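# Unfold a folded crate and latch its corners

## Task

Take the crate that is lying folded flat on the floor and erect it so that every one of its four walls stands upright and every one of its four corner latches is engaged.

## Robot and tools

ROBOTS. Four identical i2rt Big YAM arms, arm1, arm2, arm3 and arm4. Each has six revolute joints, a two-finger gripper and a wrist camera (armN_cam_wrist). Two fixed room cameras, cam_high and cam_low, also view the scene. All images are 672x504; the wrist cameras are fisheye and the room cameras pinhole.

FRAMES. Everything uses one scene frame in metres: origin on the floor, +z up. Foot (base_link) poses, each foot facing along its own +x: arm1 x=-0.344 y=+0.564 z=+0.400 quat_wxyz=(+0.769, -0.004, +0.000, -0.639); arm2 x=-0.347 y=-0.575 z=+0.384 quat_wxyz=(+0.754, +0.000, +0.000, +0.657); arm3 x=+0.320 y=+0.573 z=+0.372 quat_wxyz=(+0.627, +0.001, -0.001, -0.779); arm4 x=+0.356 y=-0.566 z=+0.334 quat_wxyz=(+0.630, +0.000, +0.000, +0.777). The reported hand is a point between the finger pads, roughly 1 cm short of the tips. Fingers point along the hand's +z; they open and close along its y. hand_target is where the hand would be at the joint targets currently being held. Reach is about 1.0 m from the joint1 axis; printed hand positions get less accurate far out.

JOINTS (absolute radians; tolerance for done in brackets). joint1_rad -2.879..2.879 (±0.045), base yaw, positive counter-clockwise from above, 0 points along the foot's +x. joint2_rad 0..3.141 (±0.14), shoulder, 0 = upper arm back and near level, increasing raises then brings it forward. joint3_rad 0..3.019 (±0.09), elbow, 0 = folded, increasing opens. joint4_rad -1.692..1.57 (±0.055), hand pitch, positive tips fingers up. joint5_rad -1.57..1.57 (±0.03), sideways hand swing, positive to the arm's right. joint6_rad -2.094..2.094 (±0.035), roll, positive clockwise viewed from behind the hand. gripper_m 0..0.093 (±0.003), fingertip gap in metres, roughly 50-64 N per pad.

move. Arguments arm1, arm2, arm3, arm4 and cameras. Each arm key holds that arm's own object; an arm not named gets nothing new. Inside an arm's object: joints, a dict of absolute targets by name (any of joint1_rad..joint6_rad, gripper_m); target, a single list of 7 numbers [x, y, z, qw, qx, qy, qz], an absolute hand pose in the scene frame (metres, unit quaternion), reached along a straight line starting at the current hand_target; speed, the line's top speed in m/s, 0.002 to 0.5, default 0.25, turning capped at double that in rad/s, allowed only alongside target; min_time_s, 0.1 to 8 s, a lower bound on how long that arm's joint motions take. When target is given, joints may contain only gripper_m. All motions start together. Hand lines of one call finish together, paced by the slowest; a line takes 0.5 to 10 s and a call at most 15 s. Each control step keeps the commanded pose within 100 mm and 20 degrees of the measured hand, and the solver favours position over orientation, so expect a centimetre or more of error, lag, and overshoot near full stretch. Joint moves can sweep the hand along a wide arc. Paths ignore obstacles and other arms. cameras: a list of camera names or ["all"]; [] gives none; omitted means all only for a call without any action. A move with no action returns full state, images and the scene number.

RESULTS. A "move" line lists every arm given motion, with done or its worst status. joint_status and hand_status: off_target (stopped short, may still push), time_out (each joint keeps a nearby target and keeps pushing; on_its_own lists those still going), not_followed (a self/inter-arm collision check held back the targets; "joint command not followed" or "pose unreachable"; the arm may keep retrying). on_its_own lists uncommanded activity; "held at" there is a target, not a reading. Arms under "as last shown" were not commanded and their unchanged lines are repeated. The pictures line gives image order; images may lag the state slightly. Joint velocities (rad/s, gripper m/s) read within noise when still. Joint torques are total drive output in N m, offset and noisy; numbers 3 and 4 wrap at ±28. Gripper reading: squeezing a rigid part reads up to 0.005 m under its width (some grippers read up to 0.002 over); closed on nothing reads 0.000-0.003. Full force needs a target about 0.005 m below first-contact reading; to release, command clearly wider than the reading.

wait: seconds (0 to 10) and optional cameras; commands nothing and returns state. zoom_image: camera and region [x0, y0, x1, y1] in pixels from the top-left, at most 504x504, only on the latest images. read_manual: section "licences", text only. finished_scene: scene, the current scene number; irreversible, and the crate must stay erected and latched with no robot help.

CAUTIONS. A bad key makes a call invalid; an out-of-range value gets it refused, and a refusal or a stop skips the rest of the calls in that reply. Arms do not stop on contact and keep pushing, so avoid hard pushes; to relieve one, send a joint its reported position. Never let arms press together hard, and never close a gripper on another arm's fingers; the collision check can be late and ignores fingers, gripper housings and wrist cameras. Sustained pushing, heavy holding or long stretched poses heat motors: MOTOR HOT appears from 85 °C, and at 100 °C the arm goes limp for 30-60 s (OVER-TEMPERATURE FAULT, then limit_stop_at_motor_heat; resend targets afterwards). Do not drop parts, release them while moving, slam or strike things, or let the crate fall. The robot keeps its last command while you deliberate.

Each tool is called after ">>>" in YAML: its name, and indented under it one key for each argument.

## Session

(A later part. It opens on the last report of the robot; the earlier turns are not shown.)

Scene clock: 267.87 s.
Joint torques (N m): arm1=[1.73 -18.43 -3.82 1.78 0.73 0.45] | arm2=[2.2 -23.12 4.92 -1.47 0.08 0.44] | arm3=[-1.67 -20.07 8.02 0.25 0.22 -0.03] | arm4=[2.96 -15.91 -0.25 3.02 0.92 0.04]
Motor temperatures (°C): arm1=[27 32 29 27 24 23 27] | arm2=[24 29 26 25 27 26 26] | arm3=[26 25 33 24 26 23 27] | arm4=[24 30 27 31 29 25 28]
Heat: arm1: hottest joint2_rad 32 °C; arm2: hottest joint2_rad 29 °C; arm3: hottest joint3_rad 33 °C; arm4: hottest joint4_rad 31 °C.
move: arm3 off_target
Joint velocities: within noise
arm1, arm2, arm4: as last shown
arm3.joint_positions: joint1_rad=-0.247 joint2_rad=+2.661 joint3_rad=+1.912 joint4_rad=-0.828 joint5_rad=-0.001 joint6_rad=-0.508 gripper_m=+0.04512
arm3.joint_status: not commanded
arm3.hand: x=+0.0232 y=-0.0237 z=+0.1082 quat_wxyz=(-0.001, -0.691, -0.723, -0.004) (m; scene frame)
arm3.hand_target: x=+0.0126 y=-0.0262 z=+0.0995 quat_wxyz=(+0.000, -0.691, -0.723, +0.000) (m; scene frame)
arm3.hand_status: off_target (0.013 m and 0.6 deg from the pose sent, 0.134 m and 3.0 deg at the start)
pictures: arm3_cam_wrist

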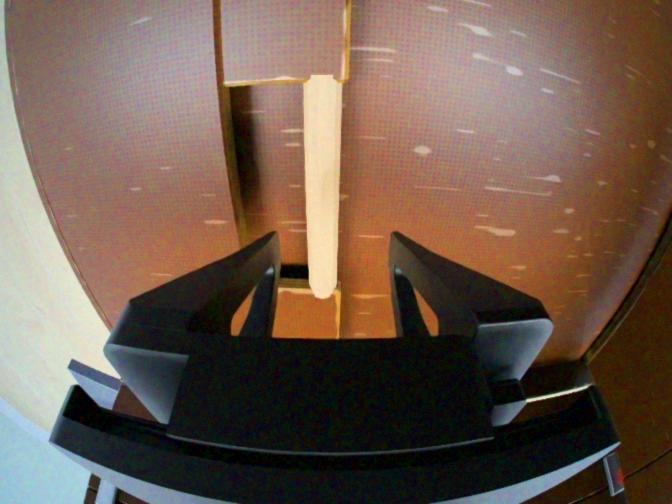

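>>> move:
  arm3: {"target": [0.022, -0.022, 0.036, 0, 0.6884, 0.7253, 0], "speed": 0.1}
  cameras: ["arm3_cam_wrist"]

Scene clock: 271.37 s.
Joint torques (N m): arm1=[1.67 -18.43 -3.82 1.94 0.76 0.43] | arm2=[2.26 -23.12 4.92 -1.48 0.08 0.44] | arm3=[-0.85 -20.13 7.47 0.8 0.2 -0.02] | arm4=[2.96 -15.91 -0.24 3.02 0.92 0.04]
Motor temperatures (°C): arm1=[27 32 29 27 24 23 27] | arm2=[24 29 26 25 27 26 26] | arm3=[26 25 33 24 26 23 27] | arm4=[24 30 27 30 29 25 28]
Heat: arm1: hottest joint2_rad 32 °C; arm2: hottest joint2_rad 29 °C; arm3: hottest joint3_rad 33 °C; arm4: hottest joint2_rad 30 °C.
move: arm3 off_target
Joint velocities: within noise
arm1, arm2, arm4: as last shown
arm3.joint_positions: joint1_rad=-0.247 joint2_rad=+2.774 joint3_rad=+1.958 joint4_rad=-0.768 joint5_rad=+0.000 joint6_rad=-0.508 gripper_m=+0.04512
arm3.joint_status: not commanded
arm3.hand: x=+0.0273 y=-0.0152 z=+0.0476 quat_wxyz=(+0.001, -0.691, -0.723, -0.007) (m; scene frame)
arm3.hand_target: x=+0.0226 y=-0.0204 z=+0.0361 quat_wxyz=(+0.001, -0.688, -0.725, +0.000) (m; scene frame)
arm3.hand_status: off_target (0.014 m and 0.9 deg from the pose sent, 0.072 m and 0.6 deg at the start)
pictures: arm3_cam_wrist

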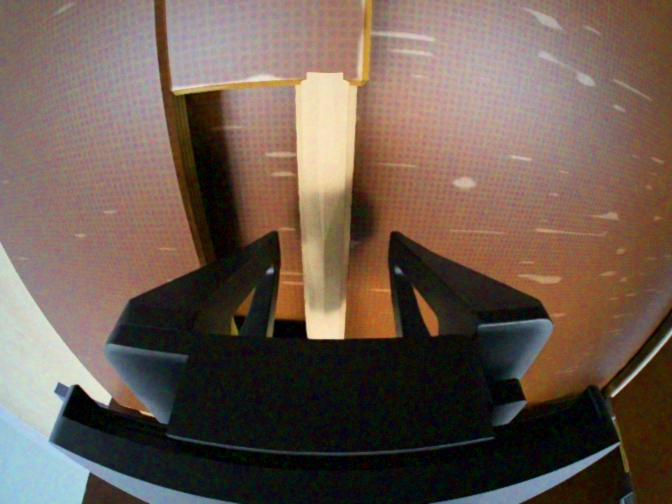

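>>> move:
  arm3: {"target": [0.0265, -0.021, 0.026, 0, 0.6884, 0.7253, 0], "speed": 0.06}

>>> move:
  arm3: {"joints": {"gripper_m": 0.011}}
  cameras: ["arm3_cam_wrist", "cam_low"]

Scene clock: 273.40 s.
Joint torques (N m): arm1=[1.73 -18.49 -3.6 1.92 0.8 0.44] | arm2=[2.2 -23.12 4.9 -1.5 0.09 0.44] | arm3=[0.15 -19.9 7.82 0.88 0.15 0] | arm4=[2.96 -15.91 -0.24 3.02 0.92 0.04]
Motor temperatures (°C): arm1=[27 32 29 27 24 23 27] | arm2=[24 29 26 25 27 26 26] | arm3=[26 26 33 24 26 23 27] | arm4=[24 30 27 30 29 25 28]
Heat: arm1: hottest joint2_rad 32 °C; arm2: hottest joint2_rad 29 °C; arm3: hottest joint3_rad 33 °C; arm4: hottest joint2_rad 30 °C.
move: arm3 off_target
Joint velocities: within noise
arm1.joint_positions: joint1_rad=+0.869 joint2_rad=+2.607 joint3_rad=+0.805 joint4_rad=+1.502 joint5_rad=+0.987 joint6_rad=-1.311 gripper_m=+0.01679
arm1.joint_status: not commanded
arm1.hand: x=-0.0195 y=+0.2106 z=+0.2431 quat_wxyz=(-0.015, +0.017, -0.760, +0.649) (m; scene frame)
arm1.hand_target: x=-0.0257 y=+0.2251 z=+0.2438 quat_wxyz=(-0.017, +0.020, -0.765, +0.643) (m; scene frame)
arm1.hand_status: not commanded
arm2: as last shown
arm3.joint_positions: joint1_rad=-0.247 joint2_rad=+2.785 joint3_rad=+1.958 joint4_rad=-0.756 joint5_rad=+0.000 joint6_rad=-0.508 gripper_m=+0.04512
arm3.joint_status: not commanded
arm3.hand: x=+0.0282 y=-0.0135 z=+0.0407 quat_wxyz=(+0.001, -0.691, -0.723, -0.007) (m; scene frame)
arm3.hand_target: x=+0.0268 y=-0.0202 z=+0.0266 quat_wxyz=(+0.000, -0.688, -0.725, +0.000) (m; scene frame)
arm3.hand_status: off_target (0.017 m and 0.8 deg from the pose sent, 0.022 m and 0.9 deg at the start)
arm4.joint_positions: joint1_rad=+0.893 joint2_rad=+2.351 joint3_rad=+0.773 joint4_rad=+1.212 joint5_rad=+1.016 joint6_rad=-1.249 gripper_m=+0.01672
arm4.joint_status: not commanded
arm4.hand: x=-0.0124 y=-0.2128 z=+0.2450 quat_wxyz=(-0.637, +0.771, +0.019, -0.019) (m; scene frame)
arm4.hand_target: x=-0.0078 y=-0.2213 z=+0.2504 quat_wxyz=(-0.643, +0.766, +0.019, -0.016) (m; scene frame)
arm4.hand_status: not commanded
pictures: none

Scene clock: 274.13 s.
Joint torques (N m): arm1=[1.38 -18.49 -3.74 1.94 0.75 0.41] | arm2=[2.26 -23.12 4.92 -1.47 0.08 0.43] | arm3=[-0.09 -19.78 7.82 0.83 0.26 0.02] | arm4=[2.96 -15.91 -0.24 3.03 0.92 0.04]
Motor temperatures (°C): arm1=[27 32 29 27 24 23 27] | arm2=[24 29 26 25 27 26 26] | arm3=[26 26 33 24 26 23 27] | arm4=[24 30 27 30 29 25 28]
Heat: arm1: hottest joint2_rad 32 °C; arm2: hottest joint2_rad 29 °C; arm3: hottest joint3_rad 33 °C; arm4: hottest joint2_rad 30 °C.
move: arm3 off_target
Joint velocities: within noise
arm1, arm2, arm4: as last shown
arm3.joint_positions: joint1_rad=-0.245 joint2_rad=+2.785 joint3_rad=+1.958 joint4_rad=-0.757 joint5_rad=-0.012 joint6_rad=-0.505 gripper_m=+0.01683
arm3.joint_status: gripper_m off_target (ended at +0.01685, target +0.01100)
arm3.hand: x=+0.0311 y=-0.0146 z=+0.0408 quat_wxyz=(-0.005, -0.691, -0.723, -0.009) (m; scene frame)
arm3.hand_target: x=+0.0292 y=-0.0213 z=+0.0266 quat_wxyz=(-0.004, -0.688, -0.726, -0.001) (m; scene frame)
arm3.hand_status: not commanded
pictures: arm3_cam_wrist, cam_low

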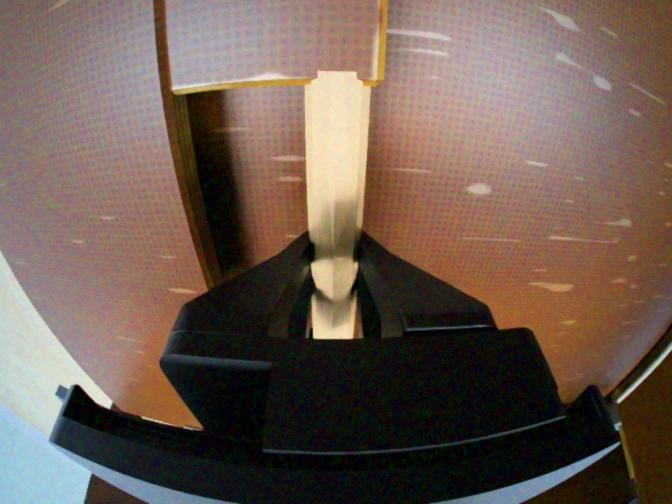

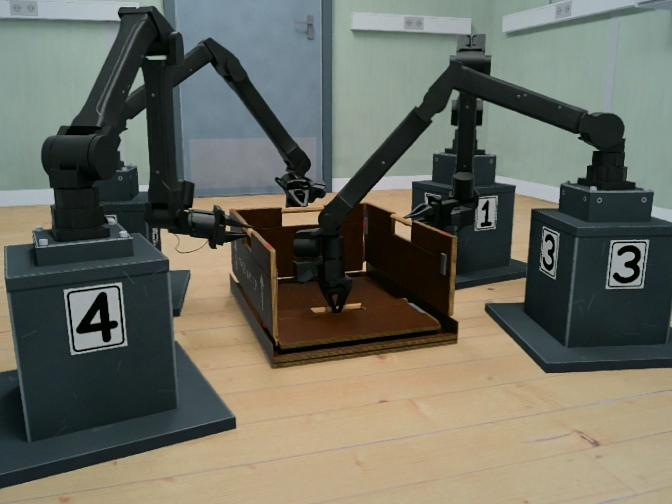

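>>> move:
  arm3: {"target": [0.048, -0.0235, 0.138, -0.149, 0.6722, 0.7081, -0.157], "speed": 0.13}

>>> move:
  arm3: {"target": [0.092, -0.021, 0.203, -0.2635, 0.6361, 0.6701, -0.2776], "speed": 0.13}

>>> move:
  arm3: {"target": [0.154, -0.018, 0.249, -0.3546, 0.59, 0.6216, -0.3735], "speed": 0.13}
  cameras: ["arm3_cam_wrist", "cam_low", "cam_high"]

>>> zoom_image:
  camera: "cam_low"
  region: [210, 170, 480, 390]

Scene clock: 283.33 s.
Joint torques (N m): arm1=[1.44 -18.9 -3.81 1.87 0.73 0.44] | arm2=[2.26 -23.12 4.92 -1.48 0.09 0.44] | arm3=[0.56 -22.95 3.85 1.43 1.2 -0.08] | arm4=[2.96 -15.91 -0.24 3.02 0.92 0.04]
Motor temperatures (°C): arm1=[27 32 29 27 24 23 27] | arm2=[24 29 26 25 27 26 26] | arm3=[26 26 32 24 26 23 27] | arm4=[24 30 27 30 29 25 28]
Heat: arm1: hottest joint2_rad 32 °C; arm2: hottest joint2_rad 29 °C; arm3: hottest joint3_rad 32 °C; arm4: hottest joint2_rad 30 °C.
move: arm3 off_target
Joint velocities: within noise
arm1, arm2, arm4: as last shown
arm3.joint_positions: joint1_rad=-0.121 joint2_rad=+2.558 joint3_rad=+1.658 joint4_rad=-0.534 joint5_rad=+0.385 joint6_rad=-0.395 gripper_m=+0.01683
arm3.joint_status: not commanded
arm3.hand: x=+0.0460 y=-0.0133 z=+0.1209 quat_wxyz=(+0.146, -0.682, -0.703, +0.138) (m; scene frame)
arm3.hand_target: x=+0.0465 y=-0.0239 z=+0.1376 quat_wxyz=(+0.150, -0.672, -0.708, +0.158) (m; scene frame)
arm3.hand_status: off_target (0.020 m and 2.5 deg from the pose sent, 0.099 m and 26.1 deg at the start)
pictures: none

Scene clock: 285.23 s.
Joint torques (N m): arm1=[1.96 -18.61 -3.77 1.91 0.75 0.44] | arm2=[2.26 -23.12 4.93 -1.5 0.09 0.44] | arm3=[0.44 -21.66 3.96 1.48 1.42 -0.17] | arm4=[2.96 -15.97 -0.24 3.03 0.92 0.04]
Motor temperatures (°C): arm1=[27 32 29 27 24 23 27] | arm2=[24 29 26 25 27 26 26] | arm3=[26 26 32 24 26 23 27] | arm4=[24 30 27 30 29 25 28]
Heat: arm1: hottest joint2_rad 32 °C; arm2: hottest joint2_rad 29 °C; arm3: hottest joint3_rad 32 °C; arm4: hottest joint2_rad 30 °C.
move: arm3 off_target
Joint velocities: within noise
arm1, arm2, arm4: as last shown
arm3.joint_positions: joint1_rad=+0.022 joint2_rad=+2.443 joint3_rad=+1.504 joint4_rad=-0.445 joint5_rad=+0.740 joint6_rad=-0.289 gripper_m=+0.01683
arm3.joint_status: not commanded
arm3.hand: x=+0.0861 y=-0.0111 z=+0.1857 quat_wxyz=(+0.262, -0.650, -0.664, +0.260) (m; scene frame)
arm3.hand_target: x=+0.0898 y=-0.0215 z=+0.2030 quat_wxyz=(+0.265, -0.637, -0.669, +0.278) (m; scene frame)
arm3.hand_status: off_target (0.021 m and 2.7 deg from the pose sent, 0.094 m and 21.9 deg at the start)
pictures: none

Scene clock: 287.00 s.
Joint torques (N m): arm1=[1.14 -18.61 -3.56 1.87 0.77 0.42] | arm2=[2.26 -23.12 4.92 -1.48 0.09 0.44] | arm3=[1.08 -21.36 4.48 0.27 1.32 -0.15] | arm4=[2.96 -15.97 -0.25 3.02 0.92 0.04]
Motor temperatures (°C): arm1=[27 32 29 27 24 23 27] | arm2=[24 29 26 25 27 26 26] | arm3=[26 26 32 24 26 23 27] | arm4=[24 30 27 30 29 25 28]
Heat: arm1: hottest joint2_rad 32 °C; arm2: hottest joint2_rad 29 °C; arm3: hottest joint3_rad 32 °C; arm4: hottest joint2_rad 30 °C.
move: arm3 off_target
Joint velocities: within noise
arm1, arm2, arm4: as last shown
arm3.joint_positions: joint1_rad=+0.172 joint2_rad=+2.421 joint3_rad=+1.460 joint4_rad=-0.488 joint5_rad=+1.065 joint6_rad=-0.132 gripper_m=+0.01683
arm3.joint_status: not commanded
arm3.hand: x=+0.1426 y=-0.0083 z=+0.2297 quat_wxyz=(+0.354, -0.604, -0.614, +0.365) (m; scene frame)
arm3.hand_target: x=+0.1532 y=-0.0190 z=+0.2485 quat_wxyz=(+0.355, -0.589, -0.622, +0.374) (m; scene frame)
arm3.hand_status: off_target (0.024 m and 2.1 deg from the pose sent, 0.093 m and 18.8 deg at the start)
pictures: arm3_cam_wrist, cam_high, cam_low

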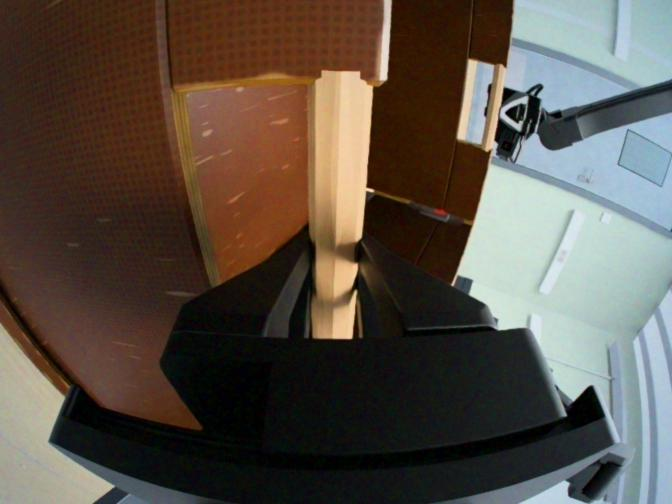

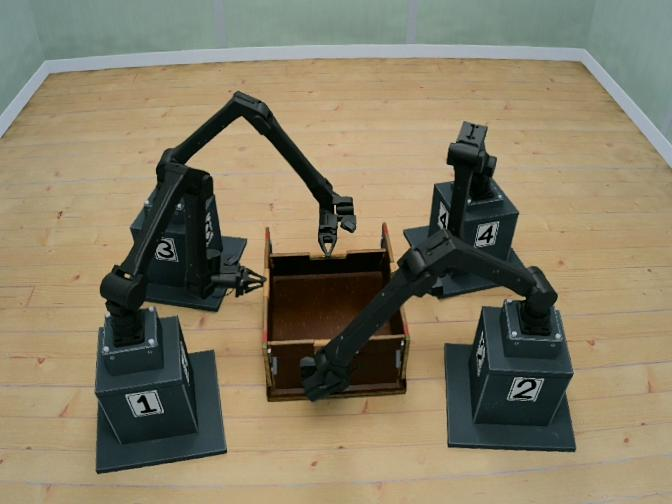

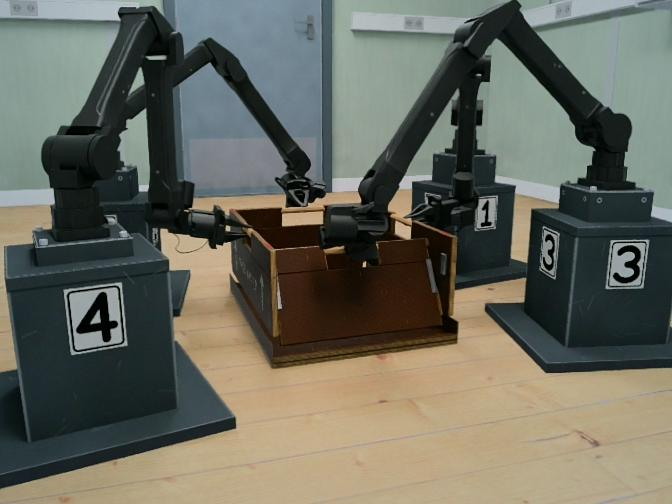

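Scaled by 1.867 from the camera's 672x504 image, which has a finer 960x720 frame.

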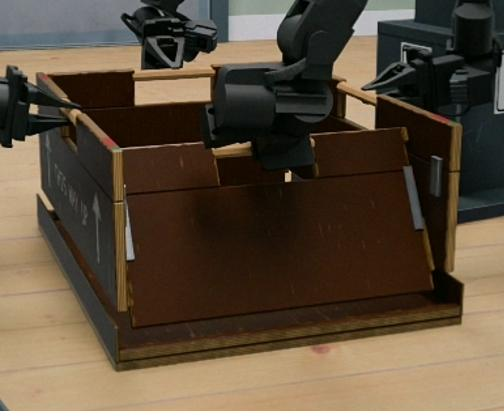

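>>> move:
  arm3: {"target": [0.217, -0.014, 0.269, -0.4047, 0.557, 0.5868, -0.4263], "speed": 0.12}

>>> move:
  arm3: {"target": [0.252, -0.012, 0.269, -0.4047, 0.557, 0.5868, -0.4263], "speed": 0.06}
  cameras: ["arm3_cam_wrist", "cam_low", "cam_high"]

>>> zoom_image:
  camera: "cam_low"
  region: [210, 170, 480, 390]

>>> zoom_image:
  camera: "cam_low"
  region: [400, 210, 470, 310]

>>> zoom_image:
  camera: "cam_low"
  region: [240, 220, 310, 320]

Scene clock: 291.57 s.
Joint torques (N m): arm1=[1.79 -18.78 -3.66 1.96 0.67 0.43] | arm2=[2.26 -23.06 4.92 -1.26 0.13 0.41] | arm3=[0.97 -20.19 6.15 -1.72 1.65 0.08] | arm4=[2.96 -15.97 -0.25 2.99 0.86 0.04]
Motor temperatures (°C): arm1=[27 32 29 27 24 23 27] | arm2=[24 29 26 25 27 26 26] | arm3=[26 27 32 24 27 23 28] | arm4=[24 30 27 30 29 25 29]
Heat: arm1: hottest joint2_rad 32 °C; arm2: hottest joint2_rad 29 °C; arm3: hottest joint3_rad 32 °C; arm4: hottest joint2_rad 30 °C.
move: arm3 off_target
Joint velocities: within noise
arm1.joint_positions: joint1_rad=+0.869 joint2_rad=+2.607 joint3_rad=+0.804 joint4_rad=+1.502 joint5_rad=+0.990 joint6_rad=-1.311 gripper_m=+0.01679
arm1.joint_status: not commanded
arm1.hand: x=-0.0206 y=+0.2109 z=+0.2431 quat_wxyz=(-0.013, +0.016, -0.761, +0.649) (m; scene frame)
arm1.hand_target: x=-0.0261 y=+0.2254 z=+0.2437 quat_wxyz=(-0.017, +0.020, -0.765, +0.643) (m; scene frame)
arm1.hand_status: not commanded
arm2.joint_positions: joint1_rad=+0.348 joint2_rad=+2.542 joint3_rad=+1.624 joint4_rad=-1.153 joint5_rad=+1.219 joint6_rad=+0.511 gripper_m=+0.01623
arm2.joint_status: not commanded
arm2.hand: x=-0.2999 y=-0.0124 z=+0.2513 quat_wxyz=(-0.422, +0.585, -0.555, +0.413) (m; scene frame)
arm2.hand_target: x=-0.3156 y=-0.0095 z=+0.2557 quat_wxyz=(-0.427, +0.587, -0.557, +0.404) (m; scene frame)
arm2.hand_status: not commanded
arm3.joint_positions: joint1_rad=+0.302 joint2_rad=+2.449 joint3_rad=+1.513 joint4_rad=-0.773 joint5_rad=+1.232 joint6_rad=+0.168 gripper_m=+0.01683
arm3.joint_status: not commanded
arm3.hand: x=+0.2057 y=-0.0038 z=+0.2532 quat_wxyz=(+0.396, -0.572, -0.582, +0.421) (m; scene frame)
arm3.hand_target: x=+0.2157 y=-0.0153 z=+0.2688 quat_wxyz=(+0.402, -0.558, -0.586, +0.429) (m; scene frame)
arm3.hand_status: off_target (0.022 m and 2.2 deg from the pose sent, 0.084 m and 11.1 deg at the start)
arm4.joint_positions: joint1_rad=+0.893 joint2_rad=+2.351 joint3_rad=+0.773 joint4_rad=+1.212 joint5_rad=+1.018 joint6_rad=-1.249 gripper_m=+0.01672
arm4.joint_status: not commanded
arm4.hand: x=-0.0122 y=-0.2128 z=+0.2451 quat_wxyz=(-0.637, +0.771, +0.018, -0.019) (m; scene frame)
arm4.hand_target: x=-0.0078 y=-0.2213 z=+0.2503 quat_wxyz=(-0.642, +0.766, +0.019, -0.016) (m; scene frame)
arm4.hand_status: not commanded
pictures: none

Scene clock: 293.20 s.
Joint torques (N m): arm1=[1.49 -17.96 -3.66 1.99 0.58 0.43] | arm2=[2.2 -23.18 4.92 -1.13 0.15 0.38] | arm3=[1.96 -20.07 6.19 -2.29 1.03 0.12] | arm4=[2.96 -15.97 -0.27 2.99 0.75 0.04]
Motor temperatures (°C): arm1=[27 32 29 27 24 23 27] | arm2=[24 29 26 25 27 26 26] | arm3=[26 27 32 24 27 23 28] | arm4=[24 30 27 30 29 25 29]
Heat: arm1: hottest joint2_rad 32 °C; arm2: hottest joint2_rad 29 °C; arm3: hottest joint3_rad 32 °C; arm4: hottest joint2_rad 30 °C.
move: arm3 off_target
Joint velocities: within noise
arm1.joint_positions: joint1_rad=+0.869 joint2_rad=+2.607 joint3_rad=+0.804 joint4_rad=+1.502 joint5_rad=+0.991 joint6_rad=-1.311 gripper_m=+0.01679
arm1.joint_status: not commanded
arm1.hand: x=-0.0208 y=+0.2109 z=+0.2432 quat_wxyz=(-0.013, +0.016, -0.760, +0.649) (m; scene frame)
arm1.hand_target: x=-0.0259 y=+0.2252 z=+0.2438 quat_wxyz=(-0.017, +0.020, -0.765, +0.643) (m; scene frame)
arm1.hand_status: not commanded
arm2.joint_positions: joint1_rad=+0.348 joint2_rad=+2.542 joint3_rad=+1.624 joint4_rad=-1.157 joint5_rad=+1.219 joint6_rad=+0.513 gripper_m=+0.01623
arm2.joint_status: not commanded
arm2.hand: x=-0.2998 y=-0.0129 z=+0.2516 quat_wxyz=(-0.422, +0.586, -0.554, +0.414) (m; scene frame)
arm2.hand_target: x=-0.3156 y=-0.0095 z=+0.2560 quat_wxyz=(-0.427, +0.587, -0.556, +0.404) (m; scene frame)
arm2.hand_status: not commanded
arm3.joint_positions: joint1_rad=+0.351 joint2_rad=+2.478 joint3_rad=+1.578 joint4_rad=-0.986 joint5_rad=+1.232 joint6_rad=+0.354 gripper_m=+0.01668
arm3.joint_status: not commanded
arm3.hand: x=+0.2332 y=-0.0021 z=+0.2569 quat_wxyz=(+0.403, -0.572, -0.576, +0.422) (m; scene frame)
arm3.hand_target: x=+0.2517 y=-0.0124 z=+0.2694 quat_wxyz=(+0.403, -0.557, -0.587, +0.427) (m; scene frame)
arm3.hand_status: off_target (0.024 m and 2.2 deg from the pose sent, 0.050 m and 2.2 deg at the start)
arm4.joint_positions: joint1_rad=+0.893 joint2_rad=+2.351 joint3_rad=+0.773 joint4_rad=+1.212 joint5_rad=+1.021 joint6_rad=-1.249 gripper_m=+0.01672
arm4.joint_status: not commanded
arm4.hand: x=-0.0117 y=-0.2127 z=+0.2453 quat_wxyz=(-0.637, +0.770, +0.017, -0.018) (m; scene frame)
arm4.hand_target: x=-0.0079 y=-0.2213 z=+0.2505 quat_wxyz=(-0.643, +0.766, +0.019, -0.016) (m; scene frame)
arm4.hand_status: not commanded
pictures: arm3_cam_wrist, cam_high, cam_low

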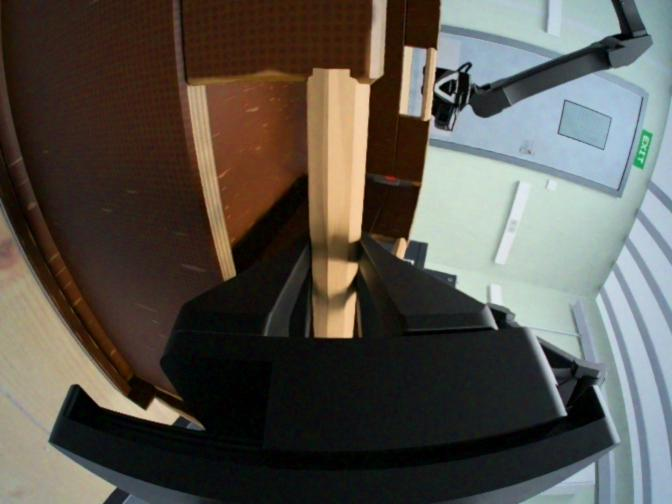

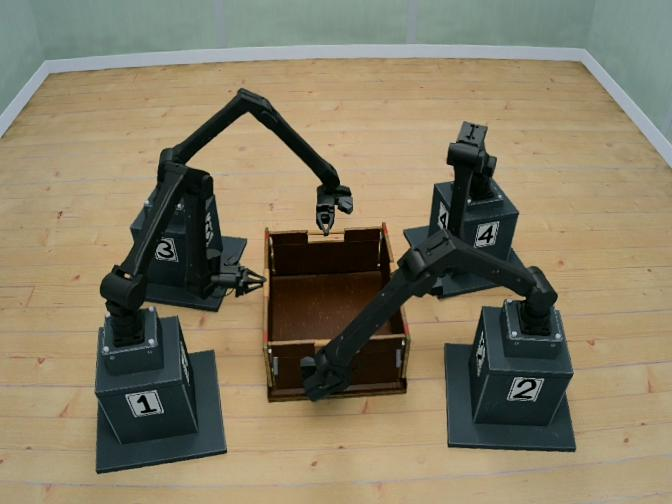

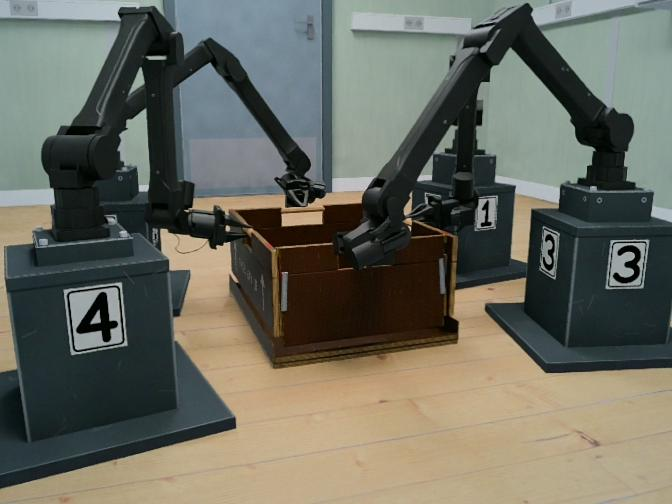

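Scaled by 1.867 from the camera's 672x504 image, which has a finer 960x720 frame.

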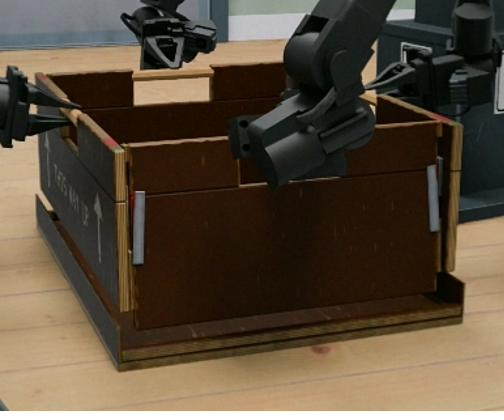

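Scaled by 5.040 from the camera's 672x504 image, which has a finer 960x720 frame.

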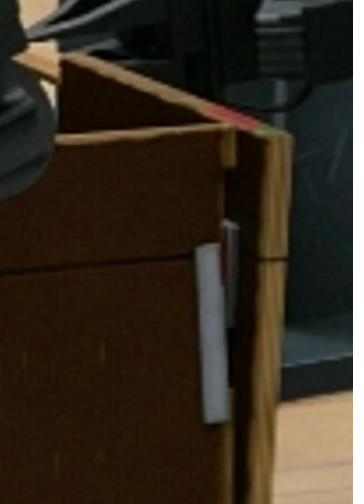

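Scaled by 5.040 from the camera's 672x504 image, which has a finer 960x720 frame.

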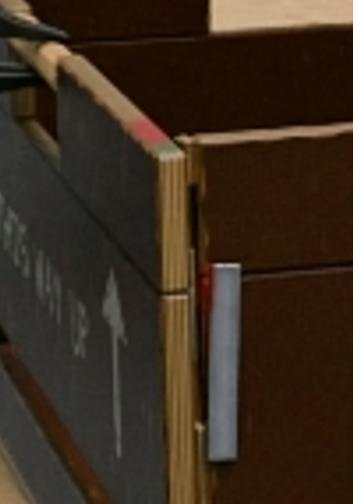

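>>> move:
  arm3: {"target": [0.272, -0.012, 0.269, -0.4047, 0.557, 0.5868, -0.4263], "speed": 0.06}
  cameras: ["arm3_cam_wrist", "cam_low", "cam_high"]

>>> zoom_image:
  camera: "cam_low"
  region: [400, 210, 470, 310]

>>> zoom_image:
  camera: "cam_low"
  region: [240, 220, 310, 320]

>>> zoom_image:
  camera: "cam_high"
  region: [240, 210, 430, 420]

Scene clock: 296.67 s.
Joint torques (N m): arm1=[2.2 -18.37 -3.59 1.92 0.58 0.44] | arm2=[2.26 -23.18 4.9 -1.1 0.15 0.38] | arm3=[2.32 -19.78 6.28 -2.4 0.84 0.08] | arm4=[2.96 -15.97 -0.08 2.99 0.73 0.03]
Motor temperatures (°C): arm1=[27 32 29 27 24 23 27] | arm2=[24 29 26 25 27 26 26] | arm3=[26 27 32 24 27 23 28] | arm4=[24 30 27 30 29 25 29]
Heat: arm1: hottest joint2_rad 32 °C; arm2: hottest joint2_rad 29 °C; arm3: hottest joint3_rad 32 °C; arm4: hottest joint2_rad 30 °C.
move: arm3 off_target
Joint velocities: within noise
arm1: as last shown
arm1.hand_target: x=-0.0258 y=+0.2252 z=+0.2438 quat_wxyz=(-0.017, +0.020, -0.765, +0.643) (m; scene frame)
arm2.joint_positions: joint1_rad=+0.348 joint2_rad=+2.542 joint3_rad=+1.624 joint4_rad=-1.157 joint5_rad=+1.219 joint6_rad=+0.515 gripper_m=+0.01623
arm2.joint_status: not commanded
arm2.hand: x=-0.2998 y=-0.0129 z=+0.2516 quat_wxyz=(-0.422, +0.585, -0.555, +0.414) (m; scene frame)
arm2.hand_target: x=-0.3156 y=-0.0094 z=+0.2560 quat_wxyz=(-0.427, +0.587, -0.557, +0.404) (m; scene frame)
arm2.hand_status: not commanded
arm3.joint_positions: joint1_rad=+0.384 joint2_rad=+2.498 joint3_rad=+1.615 joint4_rad=-1.093 joint5_rad=+1.224 joint6_rad=+0.450 gripper_m=+0.01645
arm3.joint_status: not commanded
arm3.hand: x=+0.2517 y=-0.0015 z=+0.2573 quat_wxyz=(+0.404, -0.572, -0.575, +0.424) (m; scene frame)
arm3.hand_target: x=+0.2718 y=-0.0119 z=+0.2688 quat_wxyz=(+0.403, -0.557, -0.587, +0.427) (m; scene frame)
arm3.hand_status: off_target (0.026 m and 2.2 deg from the pose sent, 0.042 m and 2.2 deg at the start)
arm4.joint_positions: joint1_rad=+0.893 joint2_rad=+2.351 joint3_rad=+0.773 joint4_rad=+1.212 joint5_rad=+1.022 joint6_rad=-1.249 gripper_m=+0.01672
arm4.joint_status: not commanded
arm4.hand: x=-0.0114 y=-0.2127 z=+0.2454 quat_wxyz=(-0.637, +0.770, +0.017, -0.017) (m; scene frame)
arm4.hand_target: x=-0.0086 y=-0.2208 z=+0.2509 quat_wxyz=(-0.643, +0.765, +0.018, -0.017) (m; scene frame)
arm4.hand_status: not commanded
pictures: arm3_cam_wrist, cam_high, cam_low

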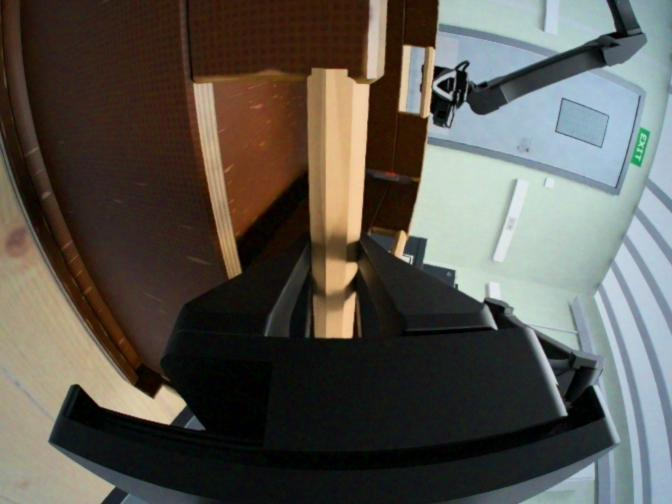

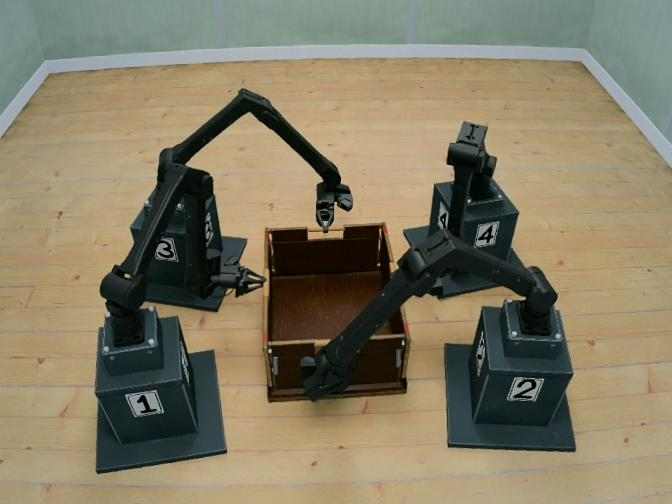

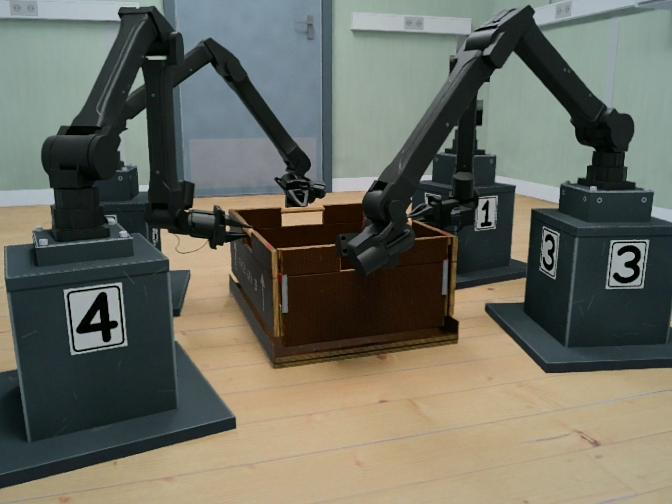

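Scaled by 5.040 from the camera's 672x504 image, which has a finer 960x720 frame.

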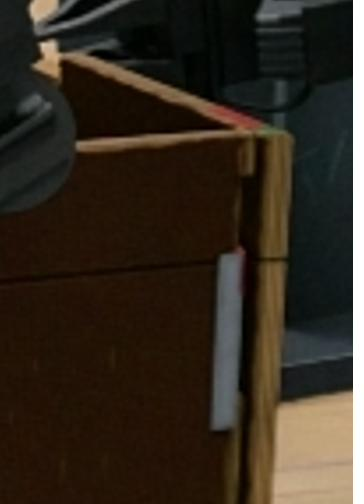

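Scaled by 5.040 from the camera's 672x504 image, which has a finer 960x720 frame.

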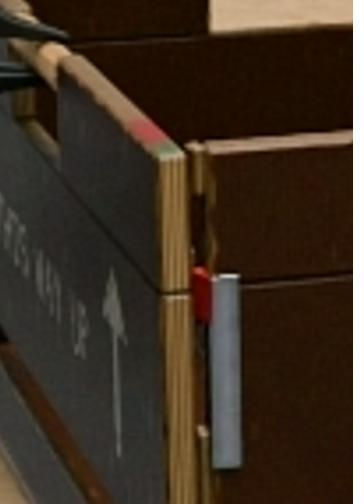

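Scaled by 2.400 from the camera's 672x504 image, which has a finer 960x720 frame.

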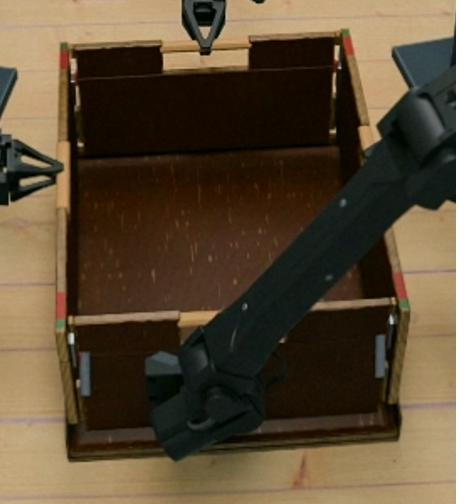

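>>> zoom_image:
  camera: "cam_high"
  region: [255, 325, 315, 385]

>>> zoom_image:
  camera: "cam_high"
  region: [375, 320, 435, 380]

>>> zoom_image:
  camera: "cam_high"
  region: [255, 215, 315, 275]

>>> zoom_image:
  camera: "cam_high"
  region: [350, 215, 410, 275]

Scaled by 8.400 from the camera's 672x504 image, which has a finer 960x720 frame.

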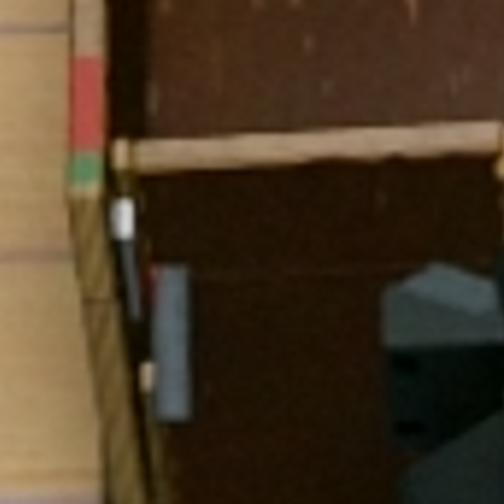

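Scaled by 8.400 from the camera's 672x504 image, which has a finer 960x720 frame.

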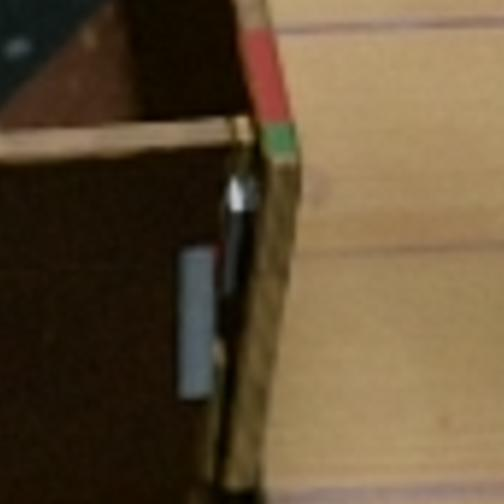

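Scaled by 8.400 from the camera's 672x504 image, which has a finer 960x720 frame.

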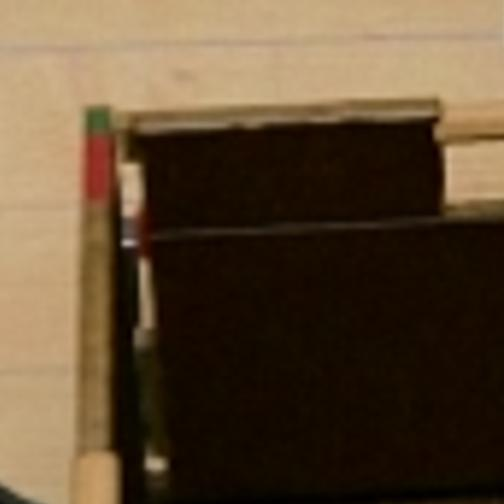

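Scaled by 8.400 from the camera's 672x504 image, which has a finer 960x720 frame.

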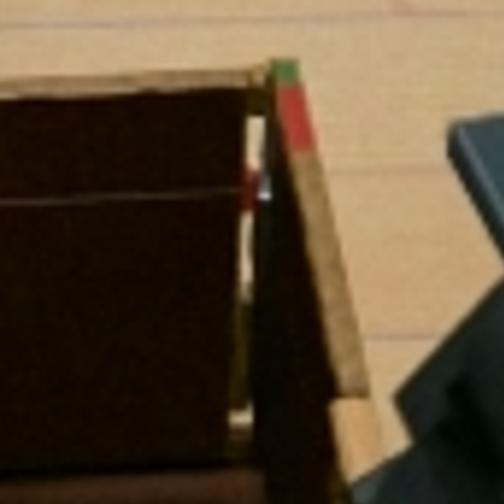

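>>> move:
  arm2: {"target": [-0.285, -0.0095, 0.256, -0.4263, 0.5868, -0.557, 0.4047], "speed": 0.05}
  arm3: {"target": [0.240, -0.012, 0.268, -0.4047, 0.557, 0.5868, -0.4263], "speed": 0.05}

Scene clock: 309.27 s.
Joint torques (N m): arm1=[2.37 -17.85 -3.67 1.83 0.56 0.41] | arm2=[-1.49 -24 3.89 0.39 0.22 -0.07] | arm3=[-1.14 -20.84 4.26 0.68 1.16 -0.59] | arm4=[2.96 -15.97 -0.08 2.97 0.74 0.04]
Motor temperatures (°C): arm1=[27 32 29 27 24 23 27] | arm2=[24 30 26 25 27 26 26] | arm3=[26 28 32 24 27 23 28] | arm4=[24 30 27 30 29 25 29]
Heat: arm1: hottest joint2_rad 32 °C; arm2: hottest joint2_rad 30 °C; arm3: hottest joint3_rad 32 °C; arm4: hottest joint2_rad 30 °C.
move: arm2 off_target; arm3 off_target
Joint velocities: within noise
arm1, arm4: as last shown
arm2.joint_positions: joint1_rad=+0.346 joint2_rad=+2.524 joint3_rad=+1.575 joint4_rad=-1.050 joint5_rad=+1.246 joint6_rad=+0.423 gripper_m=+0.01621
arm2.joint_status: not commanded
arm2.hand: x=-0.2971 y=-0.0140 z=+0.2505 quat_wxyz=(-0.431, +0.595, -0.539, +0.412) (m; scene frame)
arm2.hand_target: x=-0.2897 y=-0.0101 z=+0.2573 quat_wxyz=(-0.428, +0.590, -0.550, +0.407) (m; scene frame)
arm2.hand_status: off_target (0.014 m and 2.4 deg from the pose sent, 0.016 m and 1.2 deg at the start)
arm3.joint_positions: joint1_rad=+0.381 joint2_rad=+2.490 joint3_rad=+1.595 joint4_rad=-1.044 joint5_rad=+1.235 joint6_rad=+0.403 gripper_m=+0.01645
arm3.joint_status: not commanded
arm3.hand: x=+0.2494 y=-0.0015 z=+0.2567 quat_wxyz=(+0.404, -0.565, -0.580, +0.426) (m; scene frame)
arm3.hand_target: x=+0.2428 y=-0.0106 z=+0.2685 quat_wxyz=(+0.410, -0.555, -0.587, +0.424) (m; scene frame)
arm3.hand_status: off_target (0.018 m and 1.2 deg from the pose sent, 0.019 m and 2.2 deg at the start)
pictures: none

>>> move:
  arm2: {"target": [-0.272, -0.0095, 0.256, -0.4263, 0.5868, -0.557, 0.4047], "speed": 0.05}
  arm3: {"target": [0.226, -0.012, 0.268, -0.4047, 0.557, 0.5868, -0.4263], "speed": 0.05}
  cameras: ["cam_high", "cam_low"]

>>> zoom_image:
  camera: "cam_low"
  region: [240, 220, 310, 320]

>>> zoom_image:
  camera: "cam_high"
  region: [240, 210, 430, 420]

Scene clock: 313.03 s.
Joint torques (N m): arm1=[1.85 -18.32 -3.64 1.94 0.62 0.38] | arm2=[-2.26 -23.41 4.03 0.54 0.35 -0.05] | arm3=[-3.72 -20.84 4.81 1.29 1.28 -0.66] | arm4=[2.96 -15.97 -0.08 2.99 0.73 0.04]
Motor temperatures (°C): arm1=[27 32 29 27 24 23 27] | arm2=[24 30 26 25 27 26 26] | arm3=[26 28 31 24 27 23 28] | arm4=[24 30 27 30 29 25 29]
Heat: arm1: hottest joint2_rad 32 °C; arm2: hottest joint2_rad 30 °C; arm3: hottest joint3_rad 31 °C; arm4: hottest joint2_rad 30 °C.
move: arm2 off_target; arm3 off_target
Joint velocities: within noise
arm1, arm4: as last shown
arm2.joint_positions: joint1_rad=+0.323 joint2_rad=+2.506 joint3_rad=+1.548 joint4_rad=-0.973 joint5_rad=+1.235 joint6_rad=+0.358 gripper_m=+0.01617
arm2.joint_status: not commanded
arm2.hand: x=-0.2852 y=-0.0132 z=+0.2501 quat_wxyz=(-0.425, +0.596, -0.547, +0.407) (m; scene frame)
arm2.hand_target: x=-0.2725 y=-0.0100 z=+0.2549 quat_wxyz=(-0.423, +0.587, -0.560, +0.403) (m; scene frame)
arm2.hand_status: off_target (0.015 m and 1.6 deg from the pose sent, 0.026 m and 2.4 deg at the start)
arm3.joint_positions: joint1_rad=+0.379 joint2_rad=+2.475 joint3_rad=+1.565 joint4_rad=-0.972 joint5_rad=+1.238 joint6_rad=+0.346 gripper_m=+0.01645
arm3.joint_status: not commanded
arm3.hand: x=+0.2484 y=-0.0019 z=+0.2566 quat_wxyz=(+0.398, -0.562, -0.584, +0.430) (m; scene frame)
arm3.hand_target: x=+0.2290 y=-0.0118 z=+0.2678 quat_wxyz=(+0.407, -0.557, -0.585, +0.426) (m; scene frame)
arm3.hand_status: off_target (0.027 m and 1.1 deg from the pose sent, 0.028 m and 1.2 deg at the start)
pictures: cam_high, cam_low

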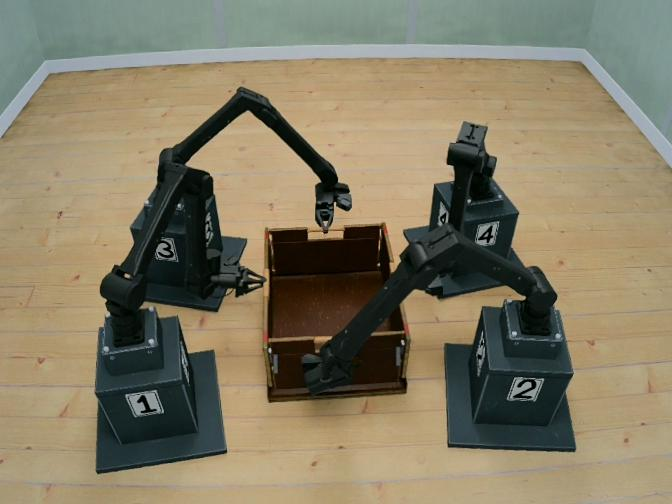

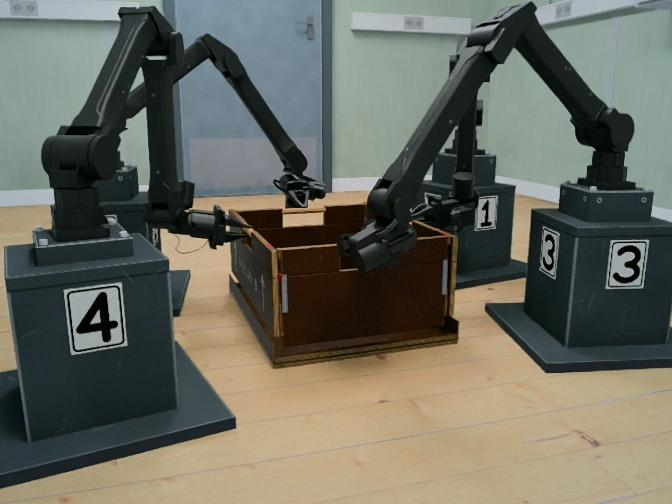

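Scaled by 5.040 from the camera's 672x504 image, which has a finer 960x720 frame.

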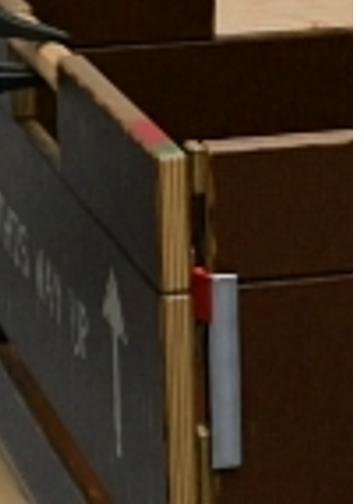

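Scaled by 2.400 from the camera's 672x504 image, which has a finer 960x720 frame.

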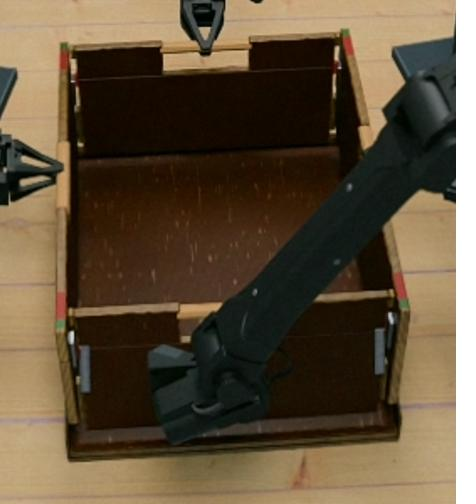

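>>> move:
  arm3: {"target": [0.256, -0.012, 0.268, -0.4047, 0.557, 0.5868, -0.4263], "speed": 0.05}
  arm2: {"target": [-0.330, -0.0095, 0.256, -0.4263, 0.5868, -0.557, 0.4047], "speed": 0.05}
  cameras: ["cam_high", "cam_low"]

>>> zoom_image:
  camera: "cam_high"
  region: [255, 325, 315, 385]

>>> zoom_image:
  camera: "cam_high"
  region: [375, 320, 435, 380]

>>> zoom_image:
  camera: "cam_low"
  region: [330, 190, 400, 290]

Scene clock: 316.87 s.
Joint torques (N m): arm1=[1.26 -18.84 -3.63 1.8 0.58 0.47] | arm2=[3.08 -23.24 5.35 -1.57 -0.01 0.41] | arm3=[0.26 -19.96 6.58 -1.87 1.19 0.03] | arm4=[2.96 -15.97 -0.08 2.97 0.73 0.04]
Motor temperatures (°C): arm1=[27 32 29 27 24 23 27] | arm2=[24 30 26 25 27 26 26] | arm3=[26 28 31 24 27 23 28] | arm4=[24 30 27 30 29 25 29]
Heat: arm1: hottest joint2_rad 32 °C; arm2: hottest joint2_rad 30 °C; arm3: hottest joint3_rad 31 °C; arm4: hottest joint2_rad 30 °C.
move: arm2 off_target; arm3 off_target
Joint velocities: within noise
arm1, arm4: as last shown
arm2.joint_positions: joint1_rad=+0.353 joint2_rad=+2.556 joint3_rad=+1.647 joint4_rad=-1.211 joint5_rad=+1.217 joint6_rad=+0.562 gripper_m=+0.01617
arm2.joint_status: not commanded
arm2.hand: x=-0.3024 y=-0.0131 z=+0.2516 quat_wxyz=(-0.422, +0.581, -0.557, +0.418) (m; scene frame)
arm2.hand_target: x=-0.3241 y=-0.0081 z=+0.2567 quat_wxyz=(-0.430, +0.583, -0.559, +0.404) (m; scene frame)
arm2.hand_status: off_target (0.028 m and 1.7 deg from the pose sent, 0.045 m and 1.6 deg at the start)
arm3.joint_positions: joint1_rad=+0.379 joint2_rad=+2.478 joint3_rad=+1.579 joint4_rad=-1.011 joint5_rad=+1.224 joint6_rad=+0.383 gripper_m=+0.01645
arm3.joint_status: not commanded
arm3.hand: x=+0.2492 y=-0.0014 z=+0.2571 quat_wxyz=(+0.397, -0.570, -0.581, +0.425) (m; scene frame)
arm3.hand_target: x=+0.2563 y=-0.0127 z=+0.2675 quat_wxyz=(+0.400, -0.559, -0.586, +0.429) (m; scene frame)
arm3.hand_status: off_target (0.017 m and 1.8 deg from the pose sent, 0.017 m and 1.1 deg at the start)
pictures: cam_high, cam_low

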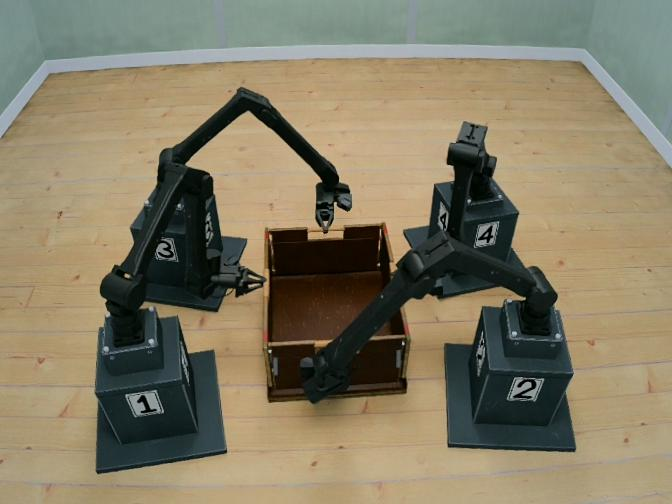

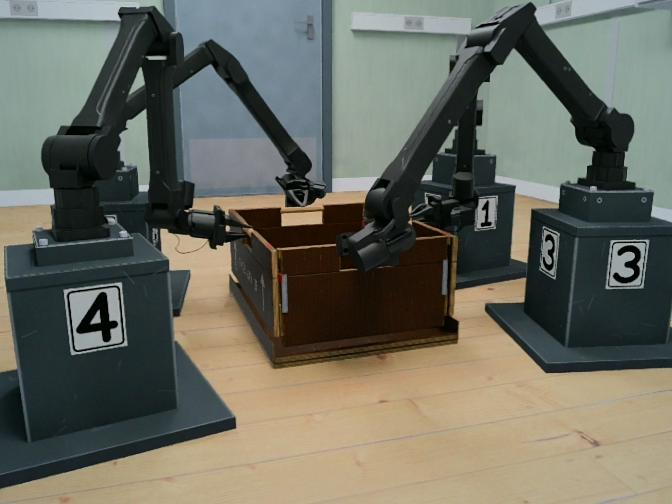

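Scaled by 8.400 from the camera's 672x504 image, which has a finer 960x720 frame.

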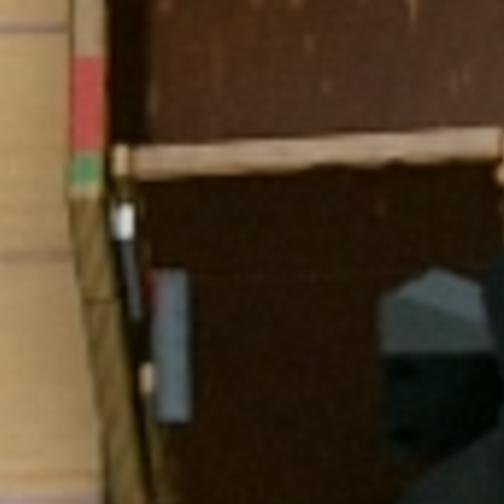

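Scaled by 8.400 from the camera's 672x504 image, which has a finer 960x720 frame.

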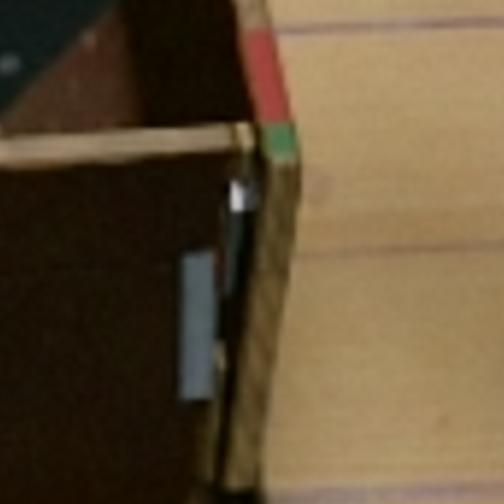

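Scaled by 5.040 from the camera's 672x504 image, which has a finer 960x720 frame.

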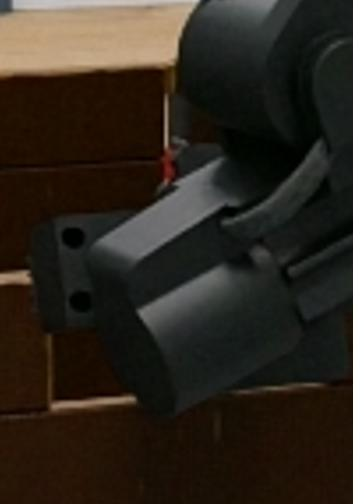

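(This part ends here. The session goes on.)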